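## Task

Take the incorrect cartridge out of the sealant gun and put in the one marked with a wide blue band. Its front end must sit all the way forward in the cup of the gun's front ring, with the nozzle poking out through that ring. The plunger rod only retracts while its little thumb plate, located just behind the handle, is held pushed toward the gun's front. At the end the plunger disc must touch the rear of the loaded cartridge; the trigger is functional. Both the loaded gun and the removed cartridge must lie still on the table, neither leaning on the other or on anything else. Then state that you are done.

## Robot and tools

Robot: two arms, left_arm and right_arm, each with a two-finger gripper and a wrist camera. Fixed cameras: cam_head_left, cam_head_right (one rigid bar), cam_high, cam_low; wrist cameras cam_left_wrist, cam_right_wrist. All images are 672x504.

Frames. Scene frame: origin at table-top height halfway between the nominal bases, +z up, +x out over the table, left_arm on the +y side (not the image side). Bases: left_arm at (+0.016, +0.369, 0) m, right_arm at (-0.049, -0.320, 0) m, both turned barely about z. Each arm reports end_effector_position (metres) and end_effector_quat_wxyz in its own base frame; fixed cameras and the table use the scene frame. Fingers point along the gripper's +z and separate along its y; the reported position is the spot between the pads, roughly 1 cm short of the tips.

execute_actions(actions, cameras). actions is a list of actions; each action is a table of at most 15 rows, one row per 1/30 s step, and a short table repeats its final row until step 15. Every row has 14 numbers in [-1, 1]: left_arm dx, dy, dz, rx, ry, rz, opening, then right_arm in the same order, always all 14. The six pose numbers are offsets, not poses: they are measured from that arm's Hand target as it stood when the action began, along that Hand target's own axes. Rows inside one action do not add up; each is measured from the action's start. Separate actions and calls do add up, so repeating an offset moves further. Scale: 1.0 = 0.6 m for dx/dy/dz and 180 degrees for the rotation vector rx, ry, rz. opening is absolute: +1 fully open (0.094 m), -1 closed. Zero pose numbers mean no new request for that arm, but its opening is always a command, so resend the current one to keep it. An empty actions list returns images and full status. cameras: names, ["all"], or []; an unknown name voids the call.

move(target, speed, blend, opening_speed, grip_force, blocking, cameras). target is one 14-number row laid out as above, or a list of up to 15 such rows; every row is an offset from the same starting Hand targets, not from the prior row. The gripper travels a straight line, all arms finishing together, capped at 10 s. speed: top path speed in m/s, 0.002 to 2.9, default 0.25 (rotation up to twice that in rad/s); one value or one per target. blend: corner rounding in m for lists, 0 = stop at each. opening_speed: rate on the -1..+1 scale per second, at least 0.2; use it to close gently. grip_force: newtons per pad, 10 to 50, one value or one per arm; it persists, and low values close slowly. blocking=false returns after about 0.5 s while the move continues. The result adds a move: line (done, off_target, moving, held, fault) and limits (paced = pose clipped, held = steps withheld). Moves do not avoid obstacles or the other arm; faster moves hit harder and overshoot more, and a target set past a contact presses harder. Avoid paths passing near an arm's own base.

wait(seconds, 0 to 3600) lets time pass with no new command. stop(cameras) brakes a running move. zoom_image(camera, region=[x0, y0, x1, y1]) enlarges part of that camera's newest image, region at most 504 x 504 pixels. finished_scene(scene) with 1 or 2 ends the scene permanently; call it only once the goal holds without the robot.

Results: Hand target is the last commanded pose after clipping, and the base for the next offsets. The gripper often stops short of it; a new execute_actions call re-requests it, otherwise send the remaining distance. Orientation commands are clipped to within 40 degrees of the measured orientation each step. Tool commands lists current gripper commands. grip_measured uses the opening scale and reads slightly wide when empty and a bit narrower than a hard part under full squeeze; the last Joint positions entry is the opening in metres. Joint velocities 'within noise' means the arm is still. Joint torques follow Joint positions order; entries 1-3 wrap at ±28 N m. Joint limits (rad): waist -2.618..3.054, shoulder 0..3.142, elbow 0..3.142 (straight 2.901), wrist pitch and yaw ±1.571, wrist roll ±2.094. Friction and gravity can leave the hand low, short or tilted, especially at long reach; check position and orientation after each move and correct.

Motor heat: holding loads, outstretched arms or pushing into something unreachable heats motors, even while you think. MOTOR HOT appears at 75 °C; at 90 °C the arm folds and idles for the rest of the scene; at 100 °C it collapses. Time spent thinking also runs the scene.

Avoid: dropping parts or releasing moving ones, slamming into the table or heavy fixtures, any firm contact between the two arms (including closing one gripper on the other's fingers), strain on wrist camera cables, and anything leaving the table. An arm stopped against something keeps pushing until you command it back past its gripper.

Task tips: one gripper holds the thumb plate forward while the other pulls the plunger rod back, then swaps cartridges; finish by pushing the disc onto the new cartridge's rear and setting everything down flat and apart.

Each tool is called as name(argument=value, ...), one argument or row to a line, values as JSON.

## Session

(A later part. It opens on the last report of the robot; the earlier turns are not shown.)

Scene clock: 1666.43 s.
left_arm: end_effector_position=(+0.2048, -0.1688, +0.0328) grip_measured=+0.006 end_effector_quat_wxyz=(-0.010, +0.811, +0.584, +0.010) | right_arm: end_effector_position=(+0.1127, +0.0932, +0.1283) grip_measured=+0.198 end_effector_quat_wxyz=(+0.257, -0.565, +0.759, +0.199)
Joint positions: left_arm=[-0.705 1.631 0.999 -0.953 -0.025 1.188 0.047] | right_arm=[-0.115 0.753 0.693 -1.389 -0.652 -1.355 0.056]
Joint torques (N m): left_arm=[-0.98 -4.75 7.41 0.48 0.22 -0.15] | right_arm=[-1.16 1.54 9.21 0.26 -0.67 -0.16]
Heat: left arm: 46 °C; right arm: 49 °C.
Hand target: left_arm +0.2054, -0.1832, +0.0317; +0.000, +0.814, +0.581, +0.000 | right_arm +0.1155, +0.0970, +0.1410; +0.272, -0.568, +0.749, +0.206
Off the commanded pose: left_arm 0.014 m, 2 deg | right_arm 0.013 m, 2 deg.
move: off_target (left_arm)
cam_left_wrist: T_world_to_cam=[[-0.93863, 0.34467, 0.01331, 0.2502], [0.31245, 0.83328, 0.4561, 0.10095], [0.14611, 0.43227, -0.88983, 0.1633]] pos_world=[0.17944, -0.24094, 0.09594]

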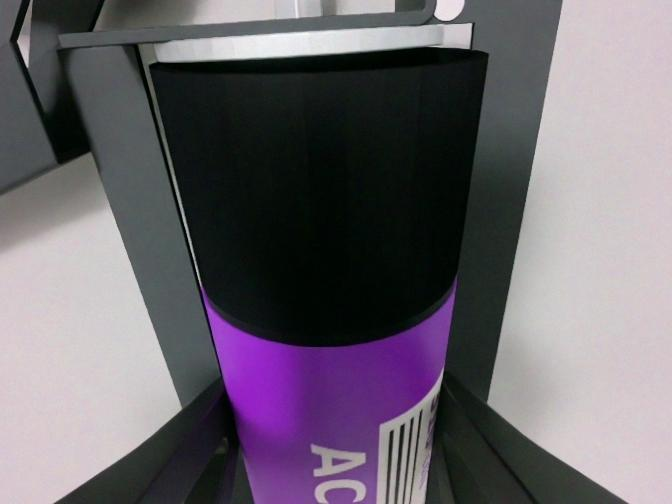

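move(
  target=[-0.002,0,-0.035,0,-0.044,0,-0.1,0,0,0,0,0,0,0.2],
  speed=0.05,
  cameras=["cam_left_wrist","cam_low","cam_high"],
)

Scene clock: 1679.00 s.
left_arm: end_effector_position=(+0.2057, -0.1693, +0.0342) grip_measured=+0.006 end_effector_quat_wxyz=(+0.005, +0.805, +0.592, -0.033) | right_arm: end_effector_position=(+0.1127, +0.0932, +0.1283) grip_measured=+0.198 end_effector_quat_wxyz=(+0.257, -0.565, +0.759, +0.199)
Joint positions: left_arm=[-0.646 1.628 1 -0.953 0.066 1.227 0.047] | right_arm=[-0.115 0.753 0.693 -1.389 -0.652 -1.355 0.056]
Joint torques (N m): left_arm=[0.72 -10.24 7.92 0.18 0.67 0.29] | right_arm=[-1.11 1.61 9.13 0.3 -0.66 -0.19]
Heat: left arm: 46 °C; right arm: 49 °C.
Hand target: left_arm +0.2050, -0.1843, +0.0527; +0.040, +0.812, +0.580, -0.056 | right_arm +0.1155, +0.0970, +0.1410; +0.272, -0.568, +0.749, +0.206
Off the commanded pose: left_arm 0.024 m, 5 deg | right_arm 0.013 m, 2 deg.
move: off_target (left_arm)
cam_left_wrist: T_world_to_cam=[[-0.94434, 0.32676, 0.03795, 0.2485], [0.31645, 0.87087, 0.37609, 0.10862], [0.08984, 0.36716, -0.92581, 0.16642]] pos_world=[0.18535, -0.2369, 0.10379]
Images, in order (width x height): cam_high 672x504, cam_low 672x504, cam_left_wrist 672x504.

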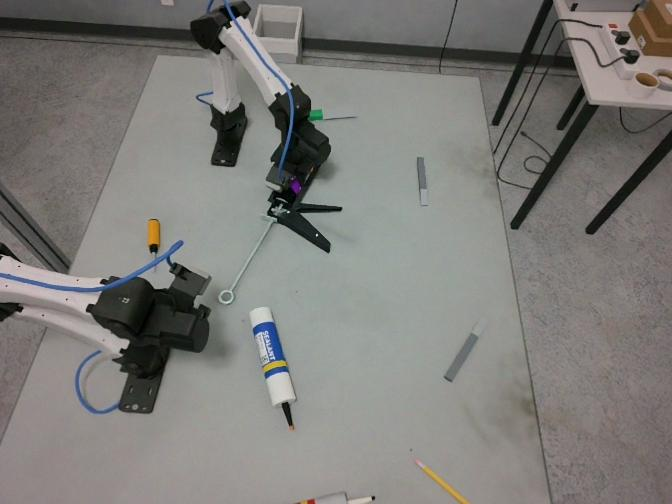

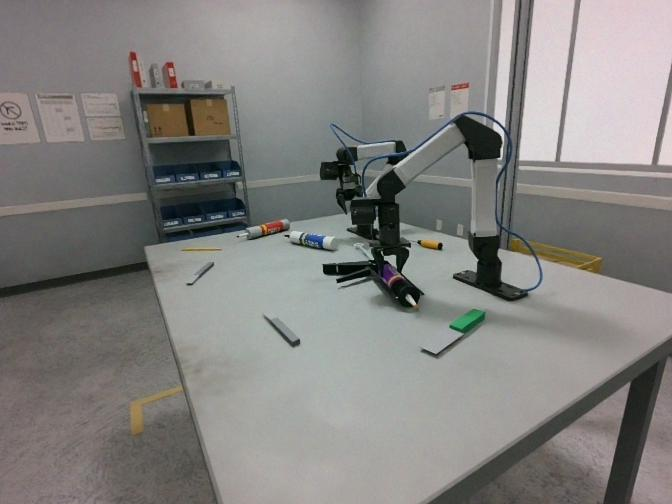

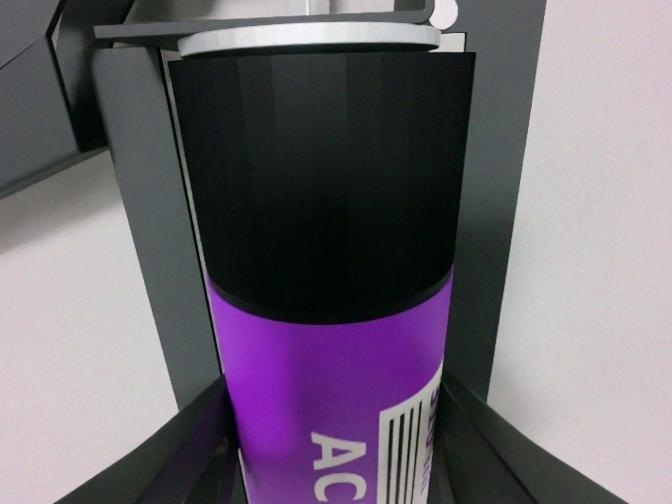

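zoom_image(
  camera="cam_low",
  region=[310, 220, 450, 330],
)

Scaled by 3.600 from the camera's image (finer frame: 960x720).

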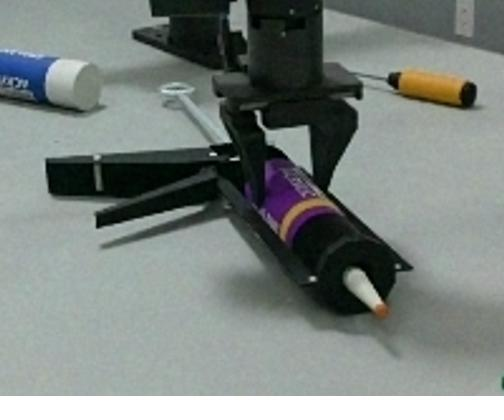

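move(
  target=[0.0,0,-0.02,0,-0.02,0,-0.1,0,0,0,0,0,0,0.2],
  speed=0.05,
  cameras=["cam_left_wrist","cam_low"],
)

zoom_image(
  camera="cam_low",
  region=[310, 220, 450, 330],
)

Scene clock: 1690.60 s.
left_arm: end_effector_position=(+0.2050, -0.1674, +0.0424) grip_measured=+0.006 end_effector_quat_wxyz=(+0.021, +0.805, +0.589, -0.060) | right_arm: end_effector_position=(+0.1127, +0.0932, +0.1283) grip_measured=+0.198 end_effector_quat_wxyz=(+0.257, -0.565, +0.759, +0.199)
Joint positions: left_arm=[-0.601 1.599 1 -0.972 0.127 1.277 0.047] | right_arm=[-0.115 0.753 0.693 -1.389 -0.652 -1.355 0.056]
Joint torques (N m): left_arm=[0.64 -9.98 9.06 0.04 0.71 0.27] | right_arm=[-1.1 1.36 9.22 0.3 -0.64 -0.2]
Heat: left arm: 47 °C; right arm: 50 °C.
Hand target: left_arm +0.2056, -0.1828, +0.0646; +0.058, +0.810, +0.578, -0.082 | right_arm +0.1155, +0.0970, +0.1410; +0.272, -0.568, +0.749, +0.206
Off the commanded pose: left_arm 0.027 m, 5 deg | right_arm 0.013 m, 2 deg.
move: off_target (left_arm)
cam_left_wrist: T_world_to_cam=[[-0.94209, 0.3329, 0.04059, 0.24744], [0.32813, 0.88998, 0.31665, 0.10743], [0.06929, 0.31163, -0.94768, 0.16922]] pos_world=[0.18613, -0.23072, 0.1163]
Images, in order (width x height): cam_low 672x504, cam_left_wrist 672x504.

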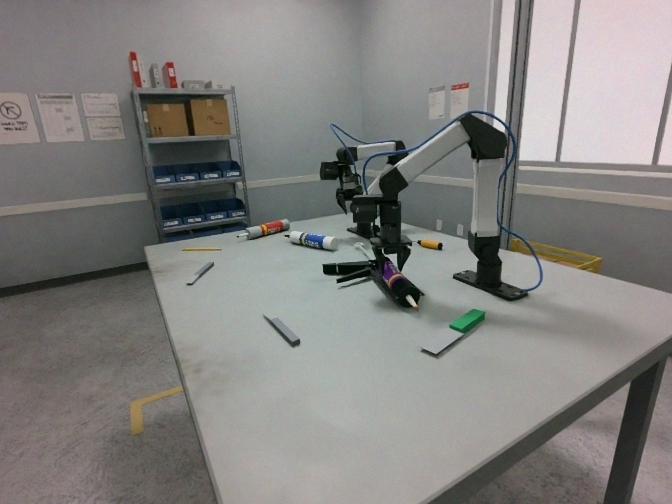

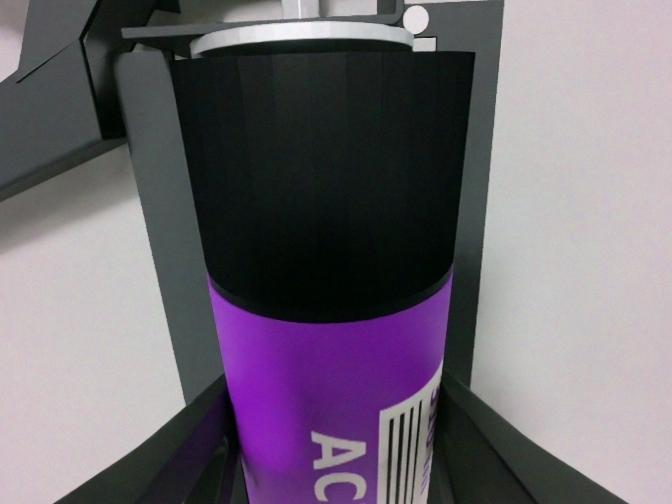

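Scaled by 3.600 from the camera's image (finer frame: 960x720).

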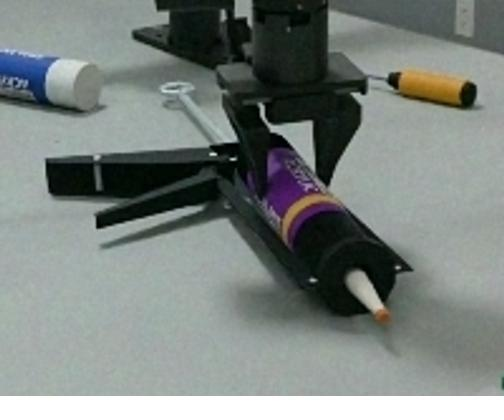

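move(
  target=[0.0,0,-0.03,0,-0.03,0,-0.1,0,0,0,0,0,0,0.2],
  speed=0.05,
  cameras=["cam_left_wrist","cam_low"],
)

zoom_image(
  camera="cam_low",
  region=[310, 220, 450, 330],
)

Scene clock: 1700.43 s.
left_arm: end_effector_position=(+0.2062, -0.1658, +0.0590) grip_measured=+0.006 end_effector_quat_wxyz=(+0.049, +0.802, +0.587, -0.101) | right_arm: end_effector_position=(+0.1127, +0.0932, +0.1283) grip_measured=+0.198 end_effector_quat_wxyz=(+0.257, -0.565, +0.759, +0.199)
Joint positions: left_arm=[-0.531 1.565 1.023 -1.019 0.224 1.347 0.047] | right_arm=[-0.115 0.753 0.693 -1.389 -0.652 -1.355 0.056]
Joint torques (N m): left_arm=[0.77 -9.72 9.26 0.06 0.74 0.3] | right_arm=[-1.14 1.51 9.2 0.3 -0.66 -0.18]
Heat: left arm: 48 °C; right arm: 50 °C.
Hand target: left_arm +0.2068, -0.1794, +0.0822; +0.085, +0.805, +0.575, -0.120 | right_arm +0.1155, +0.0970, +0.1410; +0.272, -0.568, +0.749, +0.206
Off the commanded pose: left_arm 0.027 m, 5 deg | right_arm 0.013 m, 2 deg.
move: off_target (left_arm)
cam_left_wrist: T_world_to_cam=[[-0.94087, 0.33629, 0.04102, 0.24762], [0.33675, 0.91512, 0.22171, 0.1083], [0.03702, 0.22242, -0.97425, 0.17783]] pos_world=[0.18993, -0.22194, 0.13908]
Images, in order (width x height): cam_low 672x504, cam_left_wrist 672x504.

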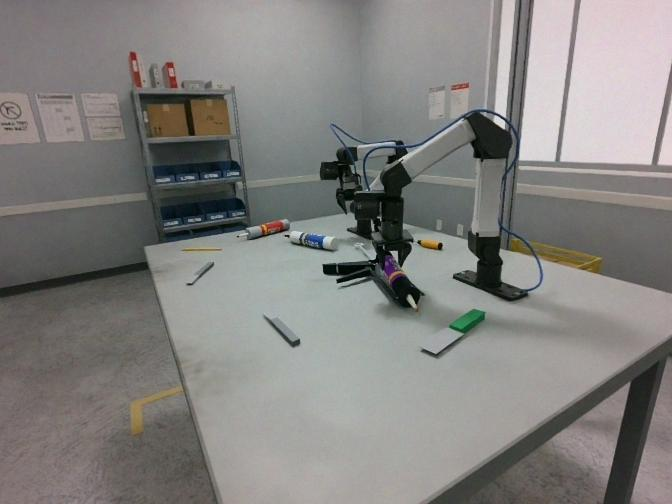

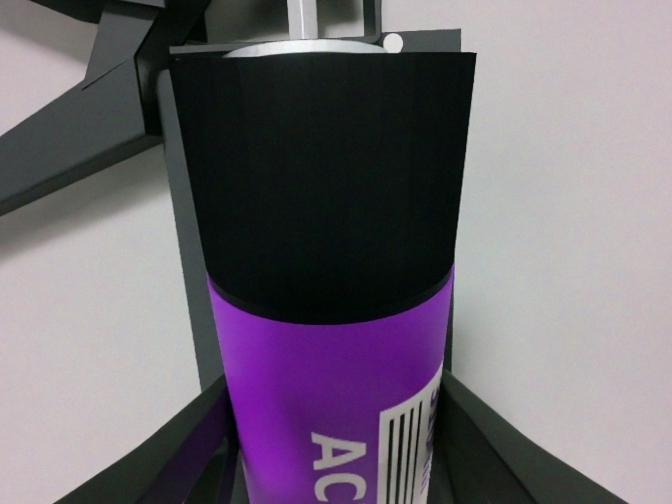

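Scaled by 3.600 from the camera's image (finer frame: 960x720).

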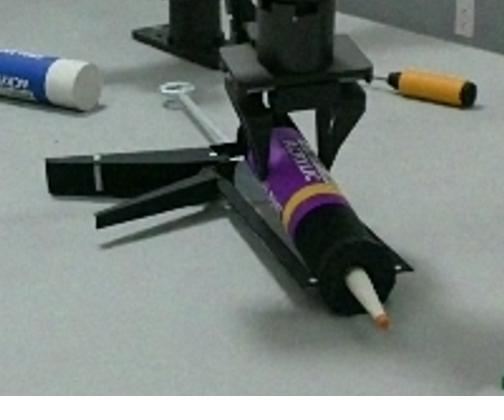

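move(
  target=[
    [0.0,0,-0.015,0,-0.02,0,-0.1,0,0,0,0,0,0,0.2],
    [-0.05,0,-0.015,0,-0.02,0,-0.1,0,0,0,0,0,0,0.2],
  ],
  speed=0.06,
  cameras=["cam_left_wrist","cam_low"],
)

zoom_image(
  camera="cam_low",
  region=[310, 220, 450, 330],
)

Scene clock: 1713.83 s.
left_arm: end_effector_position=(+0.1962, -0.1883, +0.0763) grip_measured=+0.006 end_effector_quat_wxyz=(+0.067, +0.805, +0.574, -0.131) | right_arm: end_effector_position=(+0.1127, +0.0932, +0.1283) grip_measured=+0.198 end_effector_quat_wxyz=(+0.257, -0.565, +0.759, +0.199)
Joint positions: left_arm=[-0.578 1.553 1.069 -1.058 0.294 1.32 0.047] | right_arm=[-0.115 0.753 0.693 -1.389 -0.652 -1.355 0.056]
Joint torques (N m): left_arm=[-0.24 -9.09 9.88 0.23 0.7 -0.16] | right_arm=[-1.2 1.5 9.35 0.29 -0.67 -0.19]
Heat: left arm: 49 °C; right arm: 50 °C.
Hand target: left_arm +0.1983, -0.2040, +0.0996; +0.103, +0.801, +0.572, -0.145 | right_arm +0.1155, +0.0970, +0.1410; +0.272, -0.568, +0.749, +0.206
Off the commanded pose: left_arm 0.028 m, 5 deg | right_arm 0.013 m, 2 deg.
move: off_target (left_arm)
cam_left_wrist: T_world_to_cam=[[-0.93201, 0.35996, 0.04237, 0.24769], [0.36212, 0.91986, 0.15078, 0.12981], [0.0153, 0.15587, -0.98766, 0.19285]] pos_world=[0.18089, -0.23862, 0.1604]
Images, in order (width x height): cam_low 672x504, cam_left_wrist 672x504.

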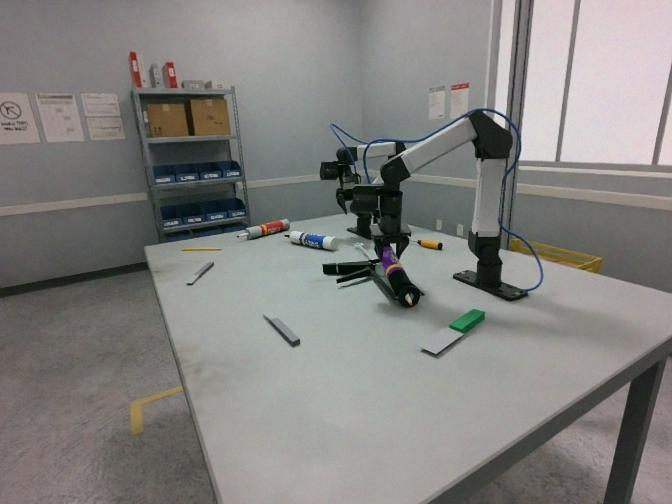

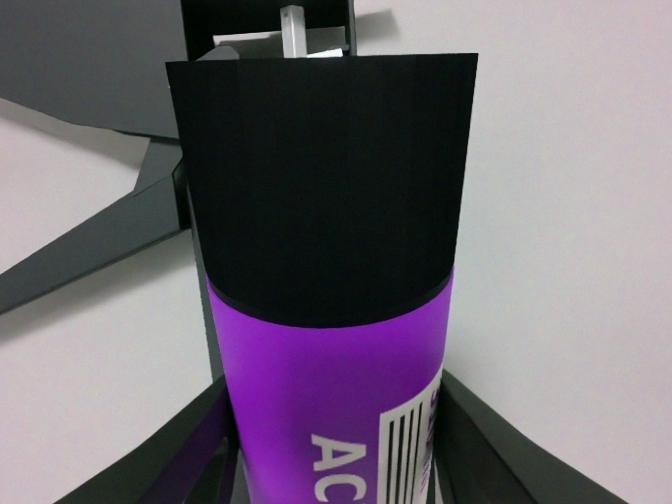

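Scaled by 3.600 from the camera's image (finer frame: 960x720).

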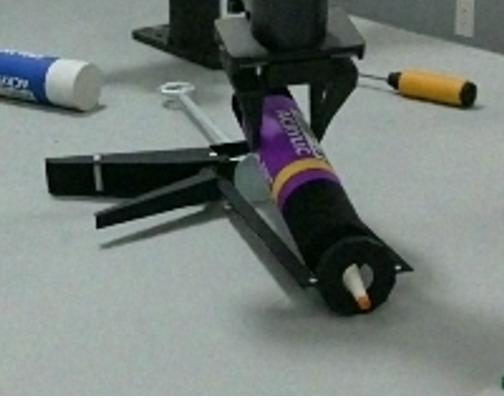

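move(
  target=[
    [-0.06,0,0.0,0,0,0,-0.1,0,0,0,0,0,0,0.2],
  ],
  speed=0.08,
  cameras=["cam_left_wrist","cam_low"],
)

zoom_image(
  camera="cam_low",
  region=[310, 220, 450, 330],
)

Scene clock: 1722.00 s.
left_arm: end_effector_position=(+0.1806, -0.2259, +0.0940) grip_measured=+0.006 end_effector_quat_wxyz=(+0.078, +0.805, +0.571, -0.141) | right_arm: end_effector_position=(+0.1127, +0.0932, +0.1283) grip_measured=+0.198 end_effector_quat_wxyz=(+0.257, -0.565, +0.759, +0.199)
Joint positions: left_arm=[-0.71 1.553 1.134 -1.065 0.313 1.185 0.047] | right_arm=[-0.115 0.753 0.693 -1.389 -0.652 -1.355 0.056]
Joint torques (N m): left_arm=[0.14 -7.38 10.35 0.32 0.4 -0.18] | right_arm=[-1.18 1.52 9.17 0.3 -0.66 -0.2]
Heat: left arm: 50 °C; right arm: 50 °C.
Hand target: left_arm +0.1874, -0.2359, +0.1122; +0.103, +0.801, +0.572, -0.145 | right_arm +0.1155, +0.0970, +0.1410; +0.272, -0.568, +0.749, +0.206
Off the commanded pose: left_arm 0.022 m, 3 deg | right_arm 0.013 m, 2 deg.
move: off_target (left_arm)
cam_left_wrist: T_world_to_cam=[[-0.93032, 0.3652, 0.03369, 0.24751], [0.3665, 0.92241, 0.12182, 0.16988], [0.01342, 0.12567, -0.99198, 0.21027]] pos_world=[0.16518, -0.27352, 0.17955]
Images, in order (width x height): cam_low 672x504, cam_left_wrist 672x504.

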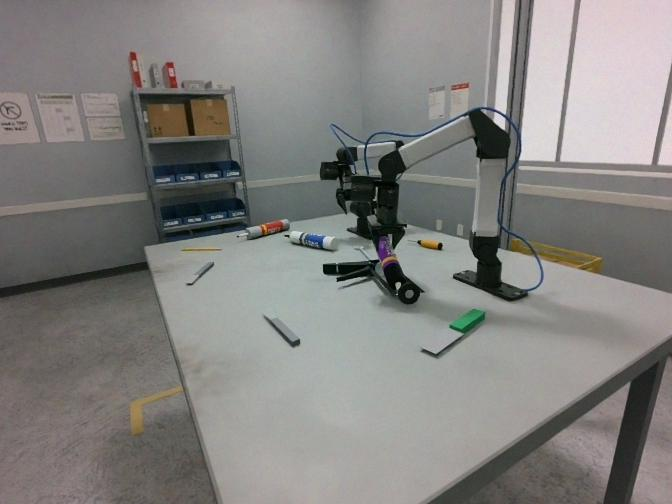

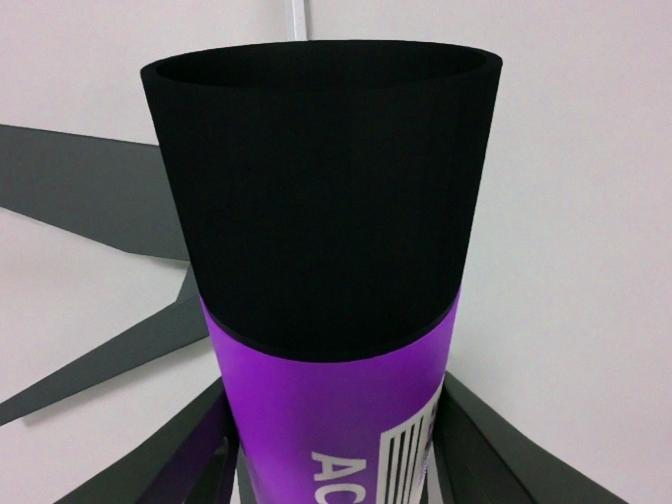

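Scaled by 3.600 from the camera's image (finer frame: 960x720).

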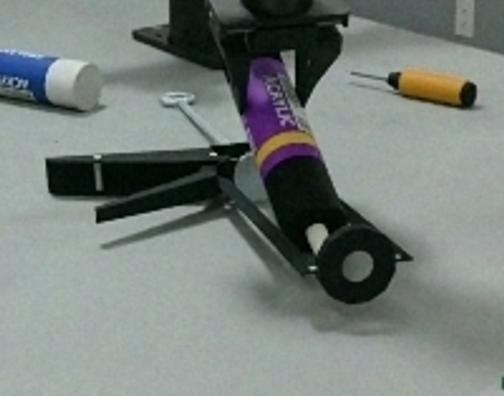

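move(
  target=[
    [-0.047,0,-0.125,0,0,0,-0.1,0,0,0,0,0,0,0.2],
    [0.267,0.2405,-0.257,-0.029,0.111,-0.1585,-0.1,0,0,0,0,0,0,0.2],
  ],
  speed=0.15,
  blend=[0.02,0],
  cameras=["cam_left_wrist","cam_low","cam_high","cam_head_left"],
)

zoom_image(
  camera="cam_low",
  region=[310, 180, 530, 360],
)

Scene clock: 1783.53 s.
left_arm: end_effector_position=(+0.3846, -0.0966, +0.1902) grip_measured=+0.006 end_effector_quat_wxyz=(+0.064, +0.648, +0.759, +0.007) | right_arm: end_effector_position=(+0.1127, +0.0932, +0.1283) grip_measured=+0.198 end_effector_quat_wxyz=(+0.257, -0.565, +0.759, +0.199)
Joint positions: left_arm=[-0.225 1.993 2.083 -1.541 0.047 1.186 0.047] | right_arm=[-0.115 0.753 0.693 -1.389 -0.652 -1.355 0.056]
Joint torques (N m): left_arm=[0.65 -9.89 10.06 0.31 -0.28 -0.16] | right_arm=[-1.26 1.58 9.16 0.27 -0.63 -0.17]
Heat: left arm: 49 °C; right arm: 50 °C.
Hand target: left_arm +0.3901, -0.0897, +0.2004; +0.001, +0.643, +0.766, -0.001 | right_arm +0.1155, +0.0970, +0.1410; +0.272, -0.568, +0.749, +0.206
Off the commanded pose: left_arm 0.013 m, 7 deg | right_arm 0.013 m, 2 deg.
joint sent to its limit (left arm) — joint 4 (wrist pitch), lower limit. The joint targets are off in position and orientation.
move: off_target (left_arm)
cam_left_wrist: T_world_to_cam=[[-0.98766, -0.12942, -0.08816, 0.38441], [-0.15236, 0.92424, 0.35008, 0.12049], [0.03618, 0.35919, -0.93256, 0.2893]] pos_world=[0.38756, -0.16553, 0.2615]
Images, in order (width x height): cam_head_left 672x504, cam_high 672x504, cam_low 672x504, cam_left_wrist 672x504.

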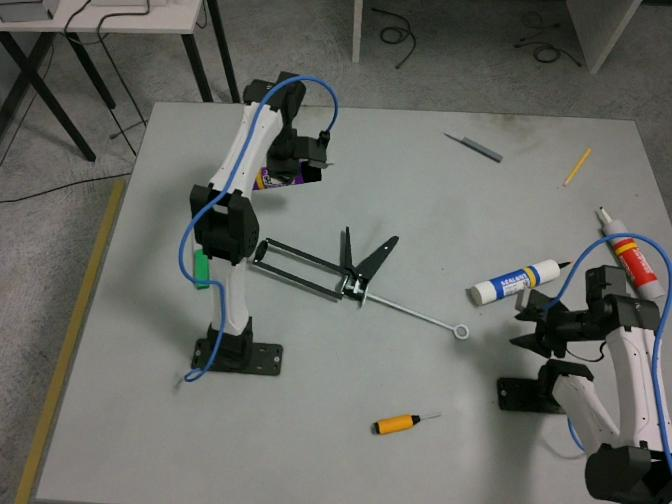

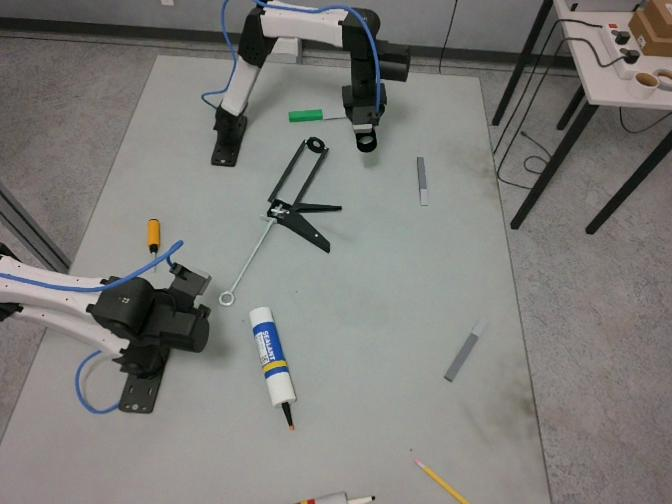

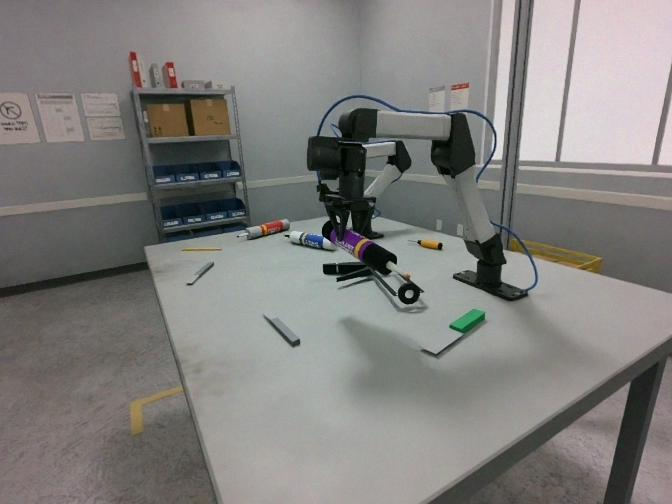

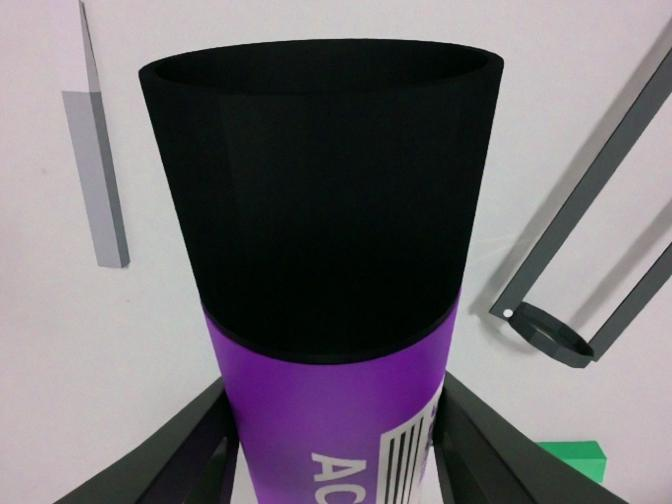

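Scaled by 2.291 from the camera's image (finer frame: 960x720).

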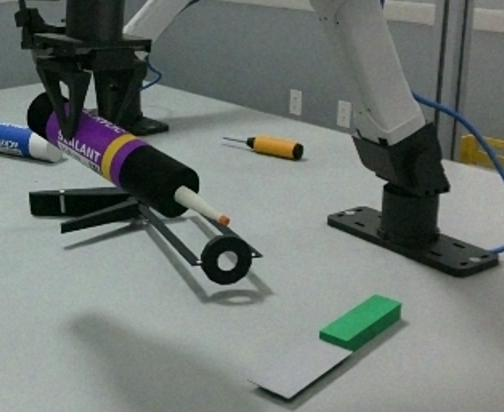

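move(
  target=[
    [0,0,0.2,0,0.017,0,-0.1,0,0,0,0,0,0,0.2],
  ],
  speed=0.15,
  cameras=["cam_left_wrist","cam_low"],
)

zoom_image(
  camera="cam_low",
  region=[310, 180, 530, 360],
)

Scene clock: 1821.17 s.
left_arm: end_effector_position=(+0.3831, -0.0968, +0.0789) grip_measured=+0.006 end_effector_quat_wxyz=(-0.017, +0.650, +0.760, -0.009) | right_arm: end_effector_position=(+0.1127, +0.0932, +0.1283) grip_measured=+0.198 end_effector_quat_wxyz=(+0.257, -0.565, +0.759, +0.199)
Joint positions: left_arm=[-0.247 2.099 1.799 -1.311 0.001 1.168 0.047] | right_arm=[-0.115 0.753 0.693 -1.389 -0.652 -1.355 0.056]
Joint torques (N m): left_arm=[-0.13 -11.34 6.41 0.34 -0.28 -0.16] | right_arm=[-1.31 1.57 9.42 0.28 -0.67 -0.2]
Heat: left arm: 50 °C; right arm: 51 °C.
Hand target: left_arm +0.3901, -0.0899, +0.0804; -0.020, +0.643, +0.765, +0.017 | right_arm +0.1155, +0.0970, +0.1410; +0.272, -0.568, +0.749, +0.206
Off the commanded pose: left_arm 0.010 m, 3 deg | right_arm 0.013 m, 2 deg.
move: off_target (left_arm)
cam_left_wrist: T_world_to_cam=[[-0.99094, -0.1265, 0.04511, 0.36409], [-0.09376, 0.89206, 0.44208, 0.12652], [-0.09616, 0.43384, -0.89584, 0.24059]] pos_world=[0.39579, -0.17119, 0.14318]
Images, in order (width x height): cam_low 672x504, cam_left_wrist 672x504.

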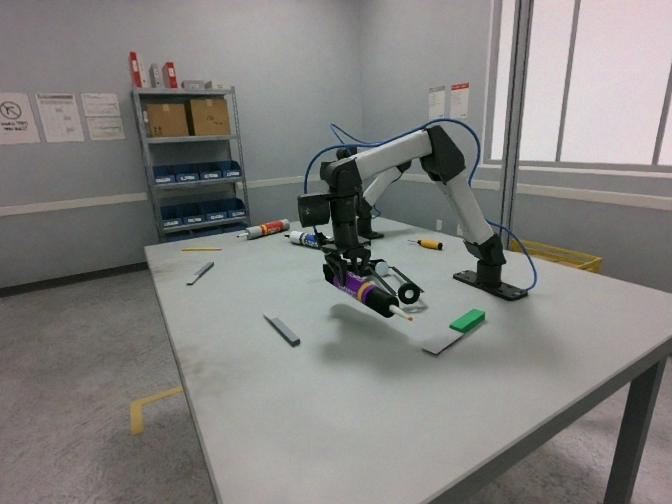

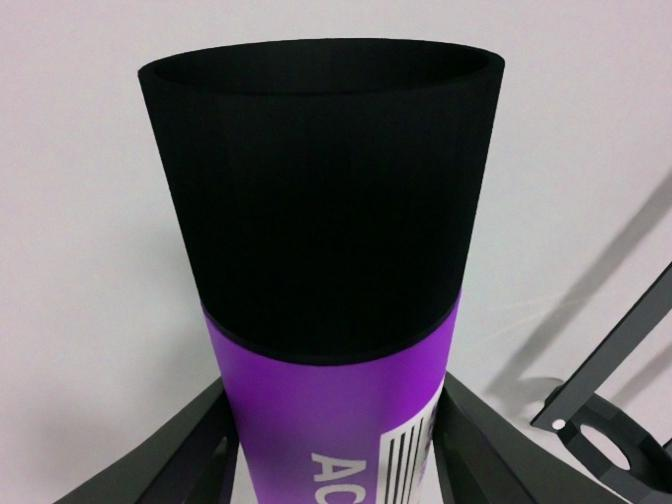

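Scaled by 2.291 from the camera's image (finer frame: 960x720).

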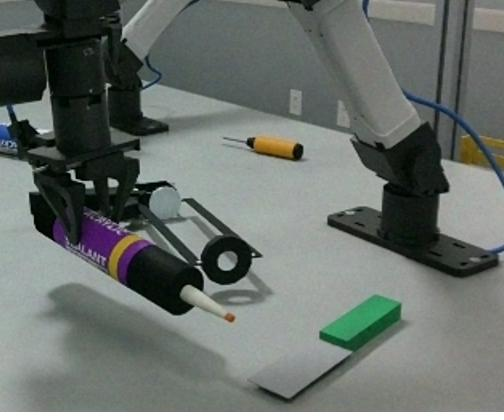

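move(
  target=[
    [0,0,0.07,0,0,0,-0.1,0,0,0,0,0,0,0.2],
  ],
  speed=0.08,
  cameras=["cam_left_wrist","cam_low"],
)

zoom_image(
  camera="cam_low",
  region=[310, 180, 530, 360],
)

Scene clock: 1831.40 s.
left_arm: end_effector_position=(+0.3827, -0.0947, +0.0408) grip_measured=+0.006 end_effector_quat_wxyz=(-0.017, +0.649, +0.761, -0.005) | right_arm: end_effector_position=(+0.1127, +0.0932, +0.1283) grip_measured=+0.198 end_effector_quat_wxyz=(+0.257, -0.565, +0.759, +0.199)
Joint positions: left_arm=[-0.245 2.111 1.666 -1.16 -0.006 1.168 0.047] | right_arm=[-0.115 0.753 0.693 -1.389 -0.652 -1.355 0.056]
Joint torques (N m): left_arm=[0.49 -10.71 6.04 0.41 -0.28 -0.08] | right_arm=[-1.2 1.4 9.26 0.3 -0.7 -0.19]
Heat: left arm: 52 °C; right arm: 51 °C.
Hand target: left_arm +0.3898, -0.0878, +0.0384; -0.020, +0.643, +0.765, +0.017 | right_arm +0.1155, +0.0970, +0.1410; +0.272, -0.568, +0.749, +0.206
Off the commanded pose: left_arm 0.010 m, 3 deg | right_arm 0.013 m, 2 deg.
move: off_target (left_arm)
cam_left_wrist: T_world_to_cam=[[-0.99104, -0.12802, 0.03806, 0.36577], [-0.09768, 0.8891, 0.44718, 0.14247], [-0.09108, 0.43945, -0.89363, 0.20399]] pos_world=[0.39499, -0.16948, 0.10466]
Images, in order (width x height): cam_low 672x504, cam_left_wrist 672x504.

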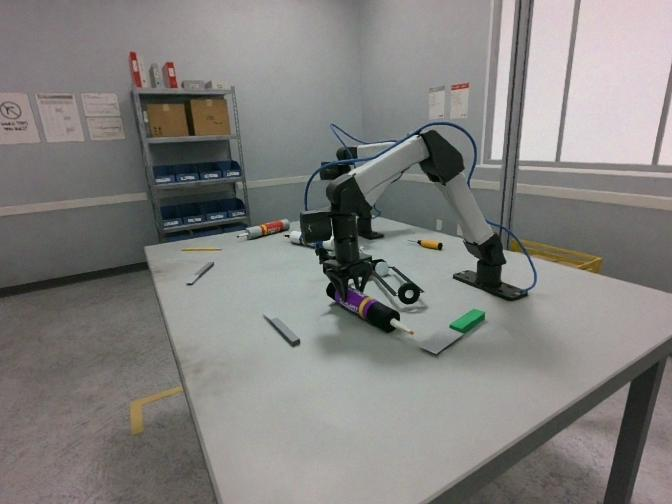

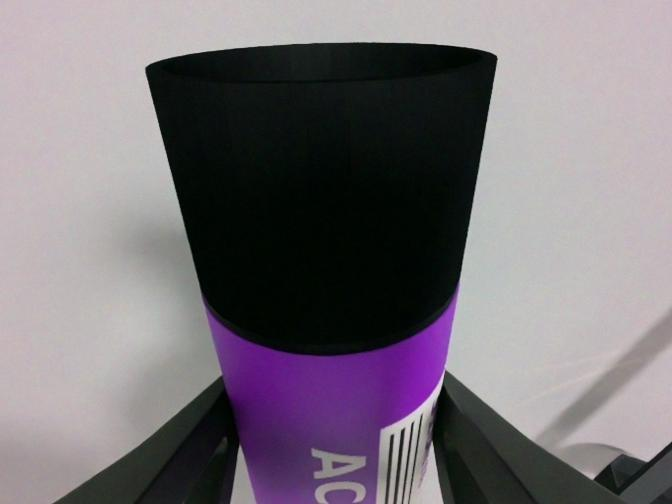

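Scaled by 2.291 from the camera's image (finer frame: 960x720).

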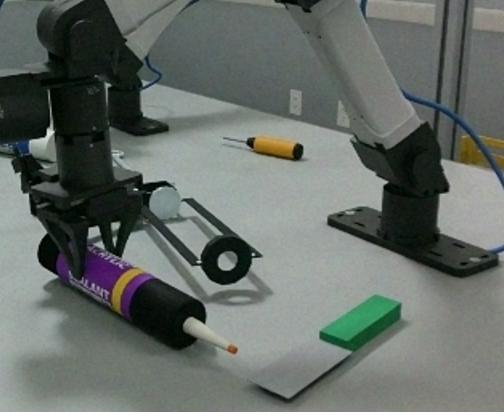

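move(
  target=[
    [0,0,-0.02,0,0,0,-0.1,0,0,0,0,0,0,0.2],
    [-0.05,0,-0.02,0,0,0,-0.1,0,0,0,0,0,0,0.2],
    [-0.05,0,0.012,0,0,0,-0.1,0,0,0,0,0,0,0.2],
  ],
  speed=0.08,
  cameras=["cam_left_wrist","cam_low"],
)

zoom_image(
  camera="cam_low",
  region=[310, 180, 530, 360],
)

Scene clock: 1844.63 s.
left_arm: end_effector_position=(+0.3883, -0.1243, +0.0350) grip_measured=+0.006 end_effector_quat_wxyz=(-0.016, +0.653, +0.757, +0.001) | right_arm: end_effector_position=(+0.1127, +0.0932, +0.1283) grip_measured=+0.198 end_effector_quat_wxyz=(+0.257, -0.565, +0.759, +0.199)
Joint positions: left_arm=[-0.316 2.165 1.727 -1.163 -0.014 1.106 0.047] | right_arm=[-0.115 0.753 0.693 -1.389 -0.652 -1.355 0.056]
Joint torques (N m): left_arm=[0.9 -10.8 5.78 0.41 -0.16 -0.13] | right_arm=[-1.28 1.55 9.21 0.3 -0.67 -0.17]
Heat: left arm: 52 °C; right arm: 51 °C.
Hand target: left_arm +0.3949, -0.1169, +0.0297; -0.020, +0.643, +0.765, +0.017 | right_arm +0.1155, +0.0970, +0.1410; +0.272, -0.568, +0.749, +0.206
Off the commanded pose: left_arm 0.011 m, 2 deg | right_arm 0.013 m, 2 deg.
move: off_target (left_arm)
cam_left_wrist: T_world_to_cam=[[-0.99248, -0.11883, 0.02942, 0.36984], [-0.0927, 0.8865, 0.45334, 0.16951], [-0.07996, 0.4472, -0.89085, 0.20899]] pos_world=[0.39948, -0.19978, 0.09845]
Images, in order (width x height): cam_low 672x504, cam_left_wrist 672x504.

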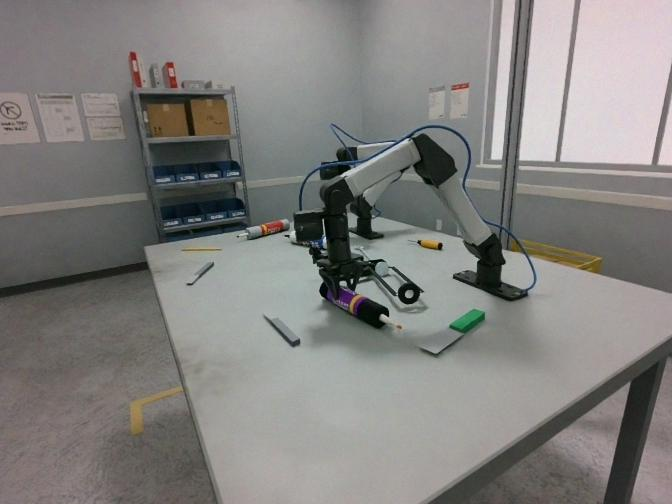

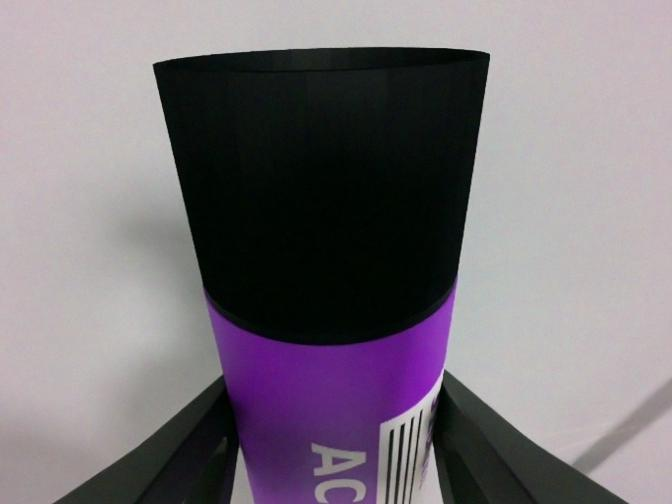

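Scaled by 2.291 from the camera's image (finer frame: 960x720).

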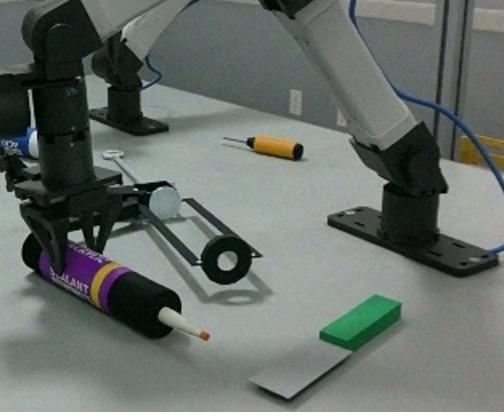

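move(
  target=[
    [0,0,0.014,0,0,0,-0.1,0,0,0,0,0,0,0.2],
  ],
  speed=0.05,
  cameras=["cam_left_wrist"],
)

Scene clock: 1850.33 s.
left_arm: end_effector_position=(+0.3880, -0.1242, +0.0335) grip_measured=+0.006 end_effector_quat_wxyz=(-0.016, +0.653, +0.757, +0.001) | right_arm: end_effector_position=(+0.1127, +0.0932, +0.1283) grip_measured=+0.198 end_effector_quat_wxyz=(+0.257, -0.565, +0.759, +0.199)
Joint positions: left_arm=[-0.316 2.165 1.721 -1.157 -0.014 1.106 0.047] | right_arm=[-0.115 0.753 0.693 -1.389 -0.652 -1.355 0.056]
Joint torques (N m): left_arm=[0.88 -10.37 4.29 0.66 -0.18 -0.13] | right_arm=[-1.22 1.44 9.35 0.29 -0.69 -0.2]
Heat: left arm: 54 °C; right arm: 51 °C.
Hand target: left_arm +0.3948, -0.1165, +0.0213; -0.020, +0.643, +0.765, +0.017 | right_arm +0.1155, +0.0970, +0.1410; +0.272, -0.568, +0.749, +0.206
Off the commanded pose: left_arm 0.016 m, 2 deg | right_arm 0.013 m, 2 deg.
move: off_target (left_arm)
cam_left_wrist: T_world_to_cam=[[-0.99248, -0.11883, 0.02942, 0.3696], [-0.0927, 0.8865, 0.45334, 0.17007], [-0.07996, 0.4472, -0.89085, 0.20758]] pos_world=[0.39918, -0.19968, 0.09695]

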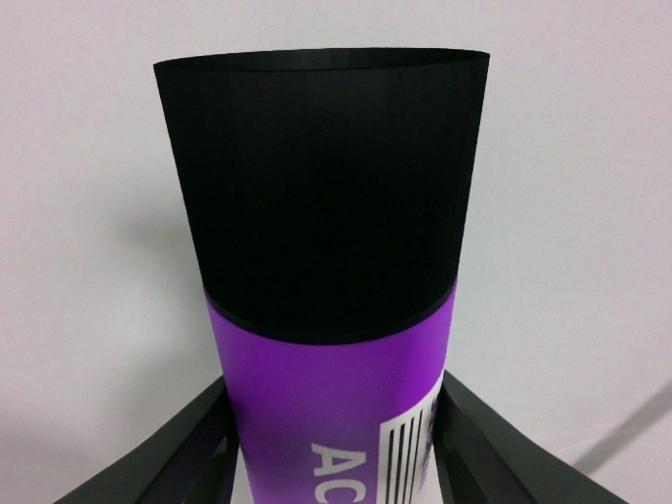

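move(
  target=[
    [0,0,-0.01,0,0,0,-0.1,0,0,0,0,0,0,0.2],
    [0,0,-0.01,0,0,0,0.5,0,0,0,0,0,0,0.2],
    [0,0,-0.2,0,0,0,0.5,0,0,0,0,0,0,0.2],
  ],
  speed=0.1,
  cameras=["cam_left_wrist","cam_low","cam_high"],
)

Scene clock: 1862.33 s.
left_arm: end_effector_position=(+0.3957, -0.1240, +0.1368) grip_measured=+0.497 end_effector_quat_wxyz=(-0.005, +0.650, +0.760, +0.014) | right_arm: end_effector_position=(+0.1127, +0.0932, +0.1283) grip_measured=+0.198 end_effector_quat_wxyz=(+0.257, -0.565, +0.759, +0.199)
Joint positions: left_arm=[-0.316 2.165 2.134 -1.539 -0.029 1.099 0.07] | right_arm=[-0.115 0.753 0.693 -1.389 -0.652 -1.355 0.056]
Joint torques (N m): left_arm=[-0.25 -11.4 7.91 0.07 -0.06 -0.17] | right_arm=[-1.13 1.54 9.24 0.28 -0.67 -0.19]
Heat: left arm: 57 °C; right arm: 51 °C.
Hand target: left_arm +0.3959, -0.1226, +0.1411; -0.020, +0.643, +0.765, +0.017 | right_arm +0.1155, +0.0970, +0.1410; +0.272, -0.568, +0.749, +0.206
Off the commanded pose: left_arm 0.005 m, 2 deg | right_arm 0.013 m, 2 deg.
joint sent to its limit (left arm) — joint 4 (wrist pitch), lower limit. The joint targets are off in position, not in orientation.
move: done; target 2's new opening was sent with left_arm's hand 0.012 m and 2 deg from that target
cam_left_wrist: T_world_to_cam=[[-0.99197, -0.12635, -0.00503, 0.37784], [-0.11483, 0.88343, 0.45428, 0.13203], [-0.05295, 0.45121, -0.89085, 0.28985]] pos_world=[0.40531, -0.19968, 0.20014]
Images, in order (width x height): cam_high 672x504, cam_low 672x504, cam_left_wrist 672x504.

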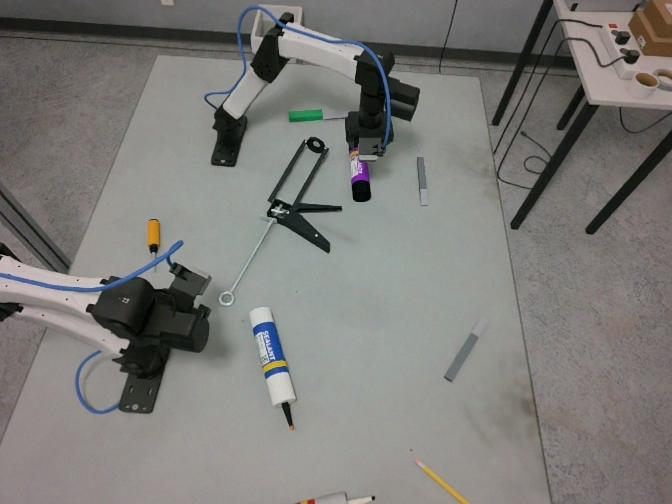

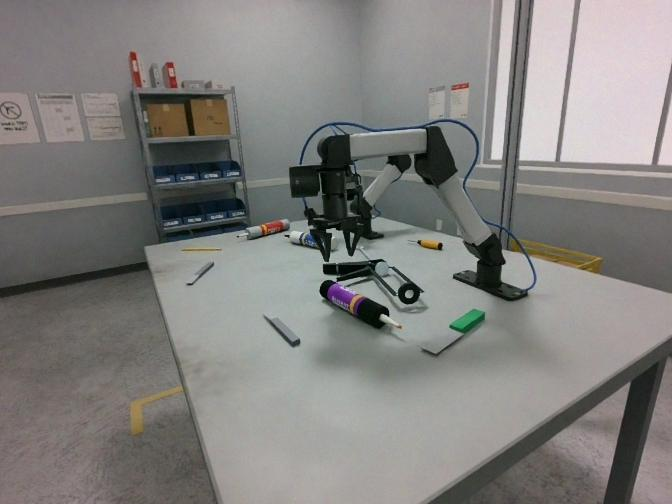

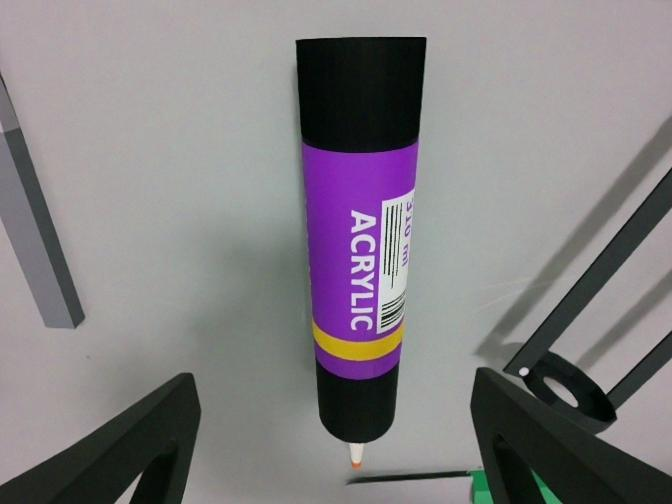

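move(
  target=[0.375,-0.181,-0.1,0,0,0,0.5,-0.006,-0.255,-0.036,0.2612,0.1048,0.7197,1],
  speed=0.25,
  cameras=["cam_right_wrist","cam_left_wrist","cam_head_left"],
)

Scene clock: 1914.13 s.
left_arm: end_effector_position=(+0.2612, +0.0775, +0.2081) grip_measured=+0.497 end_effector_quat_wxyz=(+0.014, +0.633, +0.772, +0.053) | right_arm: end_effector_position=(+0.2554, +0.0491, +0.1515) grip_measured=+0.998 end_effector_quat_wxyz=(-0.013, +0.505, +0.863, +0.004)
Joint positions: left_arm=[0.264 1.52 1.592 -1.539 -0.038 1.639 0.07] | right_arm=[0.175 1.542 1.389 -1.432 -0.023 1.233 0.094]
Joint torques (N m): left_arm=[0.9 -8.02 4.89 0.27 -0.11 0.3] | right_arm=[-1.07 -5.04 9.18 0.05 0.23 0.08]
Heat: left arm: 62 °C; right arm: 52 °C.
Hand target: left_arm +0.2507, +0.0770, +0.2126; -0.020, +0.643, +0.765, +0.017 | right_arm +0.2599, +0.0452, +0.1599; +0.000, +0.515, +0.857, +0.000
Off the commanded pose: left_arm 0.011 m, 6 deg | right_arm 0.010 m, 2 deg.
joint sent to its limit (left arm) — joint 4 (wrist pitch), lower limit. The joint targets are off in position and orientation.
move: off_target (left_arm)
cam_left_wrist: T_world_to_cam=[[-0.98208, -0.16504, -0.09105, 0.28846], [-0.18849, 0.86119, 0.47204, -0.07659], [0.00051, 0.48074, -0.87686, 0.23614]] pos_world=[0.26873, 0.00004, 0.26948]
cam_right_wrist: T_world_to_cam=[[-0.87956, -0.47578, -0.00065, 0.24813], [-0.42539, 0.7858, 0.44895, 0.03878], [-0.21309, 0.39515, -0.89356, 0.2546]] pos_world=[0.289, -0.01302, 0.21025]
Images, in order (width x height): cam_head_left 672x504, cam_left_wrist 672x504, cam_right_wrist 672x504.

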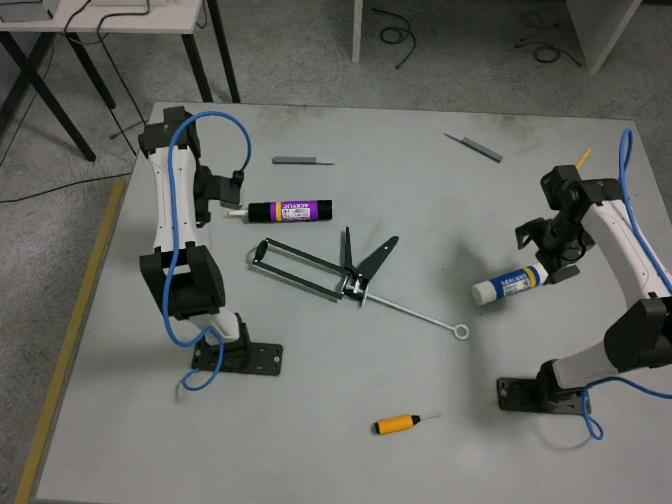

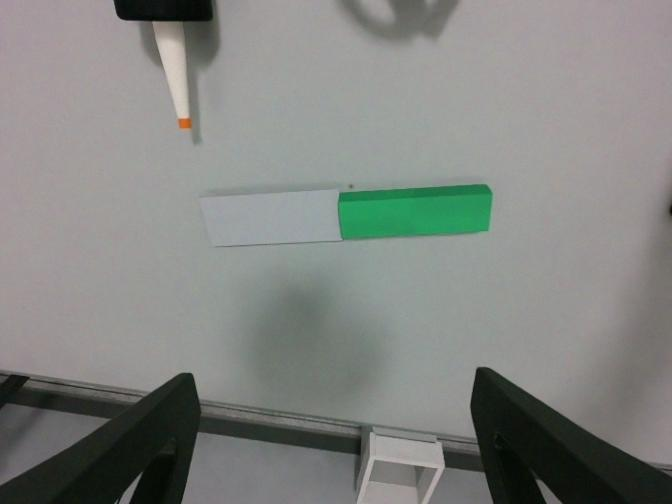

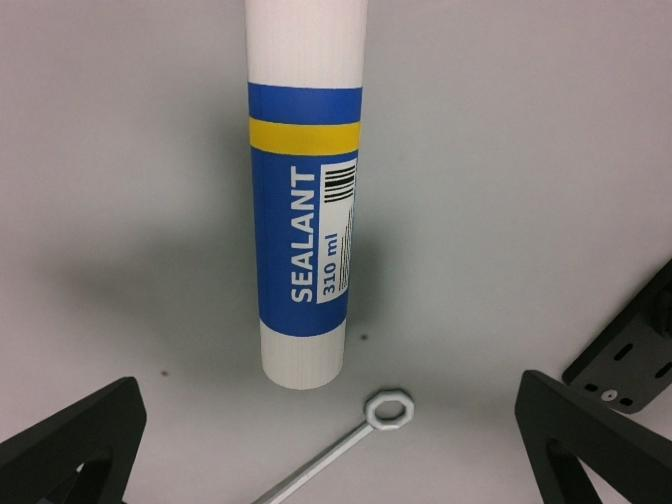

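move(
  target=[0,0,0,0,0,0,0.5,0.008,0.026,0.15,0,0,0.021,1],
  speed=0.2,
  cameras=["cam_right_wrist"],
)

Scene clock: 1943.23 s.
left_arm: end_effector_position=(+0.2612, +0.0775, +0.2081) grip_measured=+0.497 end_effector_quat_wxyz=(+0.014, +0.633, +0.772, +0.053) | right_arm: end_effector_position=(+0.2627, +0.0579, +0.0707) grip_measured=+0.998 end_effector_quat_wxyz=(-0.019, +0.536, +0.844, -0.002)
Joint positions: left_arm=[0.264 1.52 1.592 -1.539 -0.038 1.639 0.07] | right_arm=[0.202 1.612 1.138 -1.126 -0.023 1.334 0.094]
Joint torques (N m): left_arm=[0.91 -8.01 4.94 0.26 -0.06 0.3] | right_arm=[0.51 -5.61 5.61 0.46 0.24 0.13]
Heat: left arm: 55 °C; right arm: 52 °C.
Hand target: left_arm +0.2507, +0.0770, +0.2126; -0.020, +0.643, +0.765, +0.017 | right_arm +0.2714, +0.0568, +0.0699; +0.000, +0.543, +0.840, +0.000
Off the commanded pose: left_arm 0.011 m, 6 deg | right_arm 0.009 m, 2 deg.
joint sent to its limit (left arm) — joint 4 (wrist pitch), lower limit. The joint targets are off in position and orientation.
move: done
cam_right_wrist: T_world_to_cam=[[-0.912, -0.40984, 0.01696, 0.26201], [-0.35882, 0.81714, 0.45115, 0.05173], [-0.19875, 0.40536, -0.89229, 0.1761]] pos_world=[0.29252, -0.00628, 0.12935]

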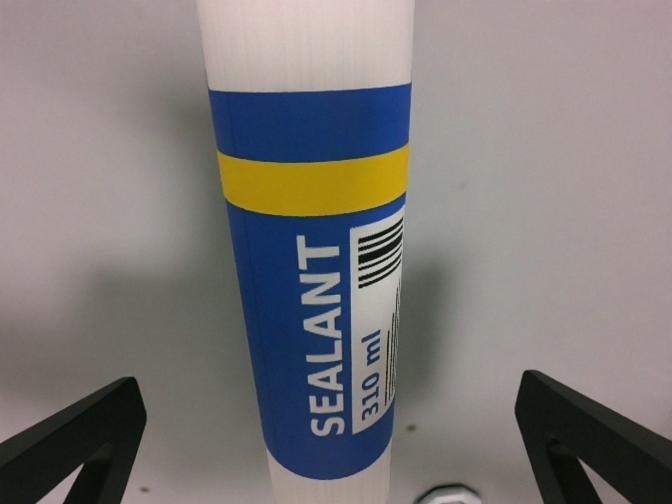

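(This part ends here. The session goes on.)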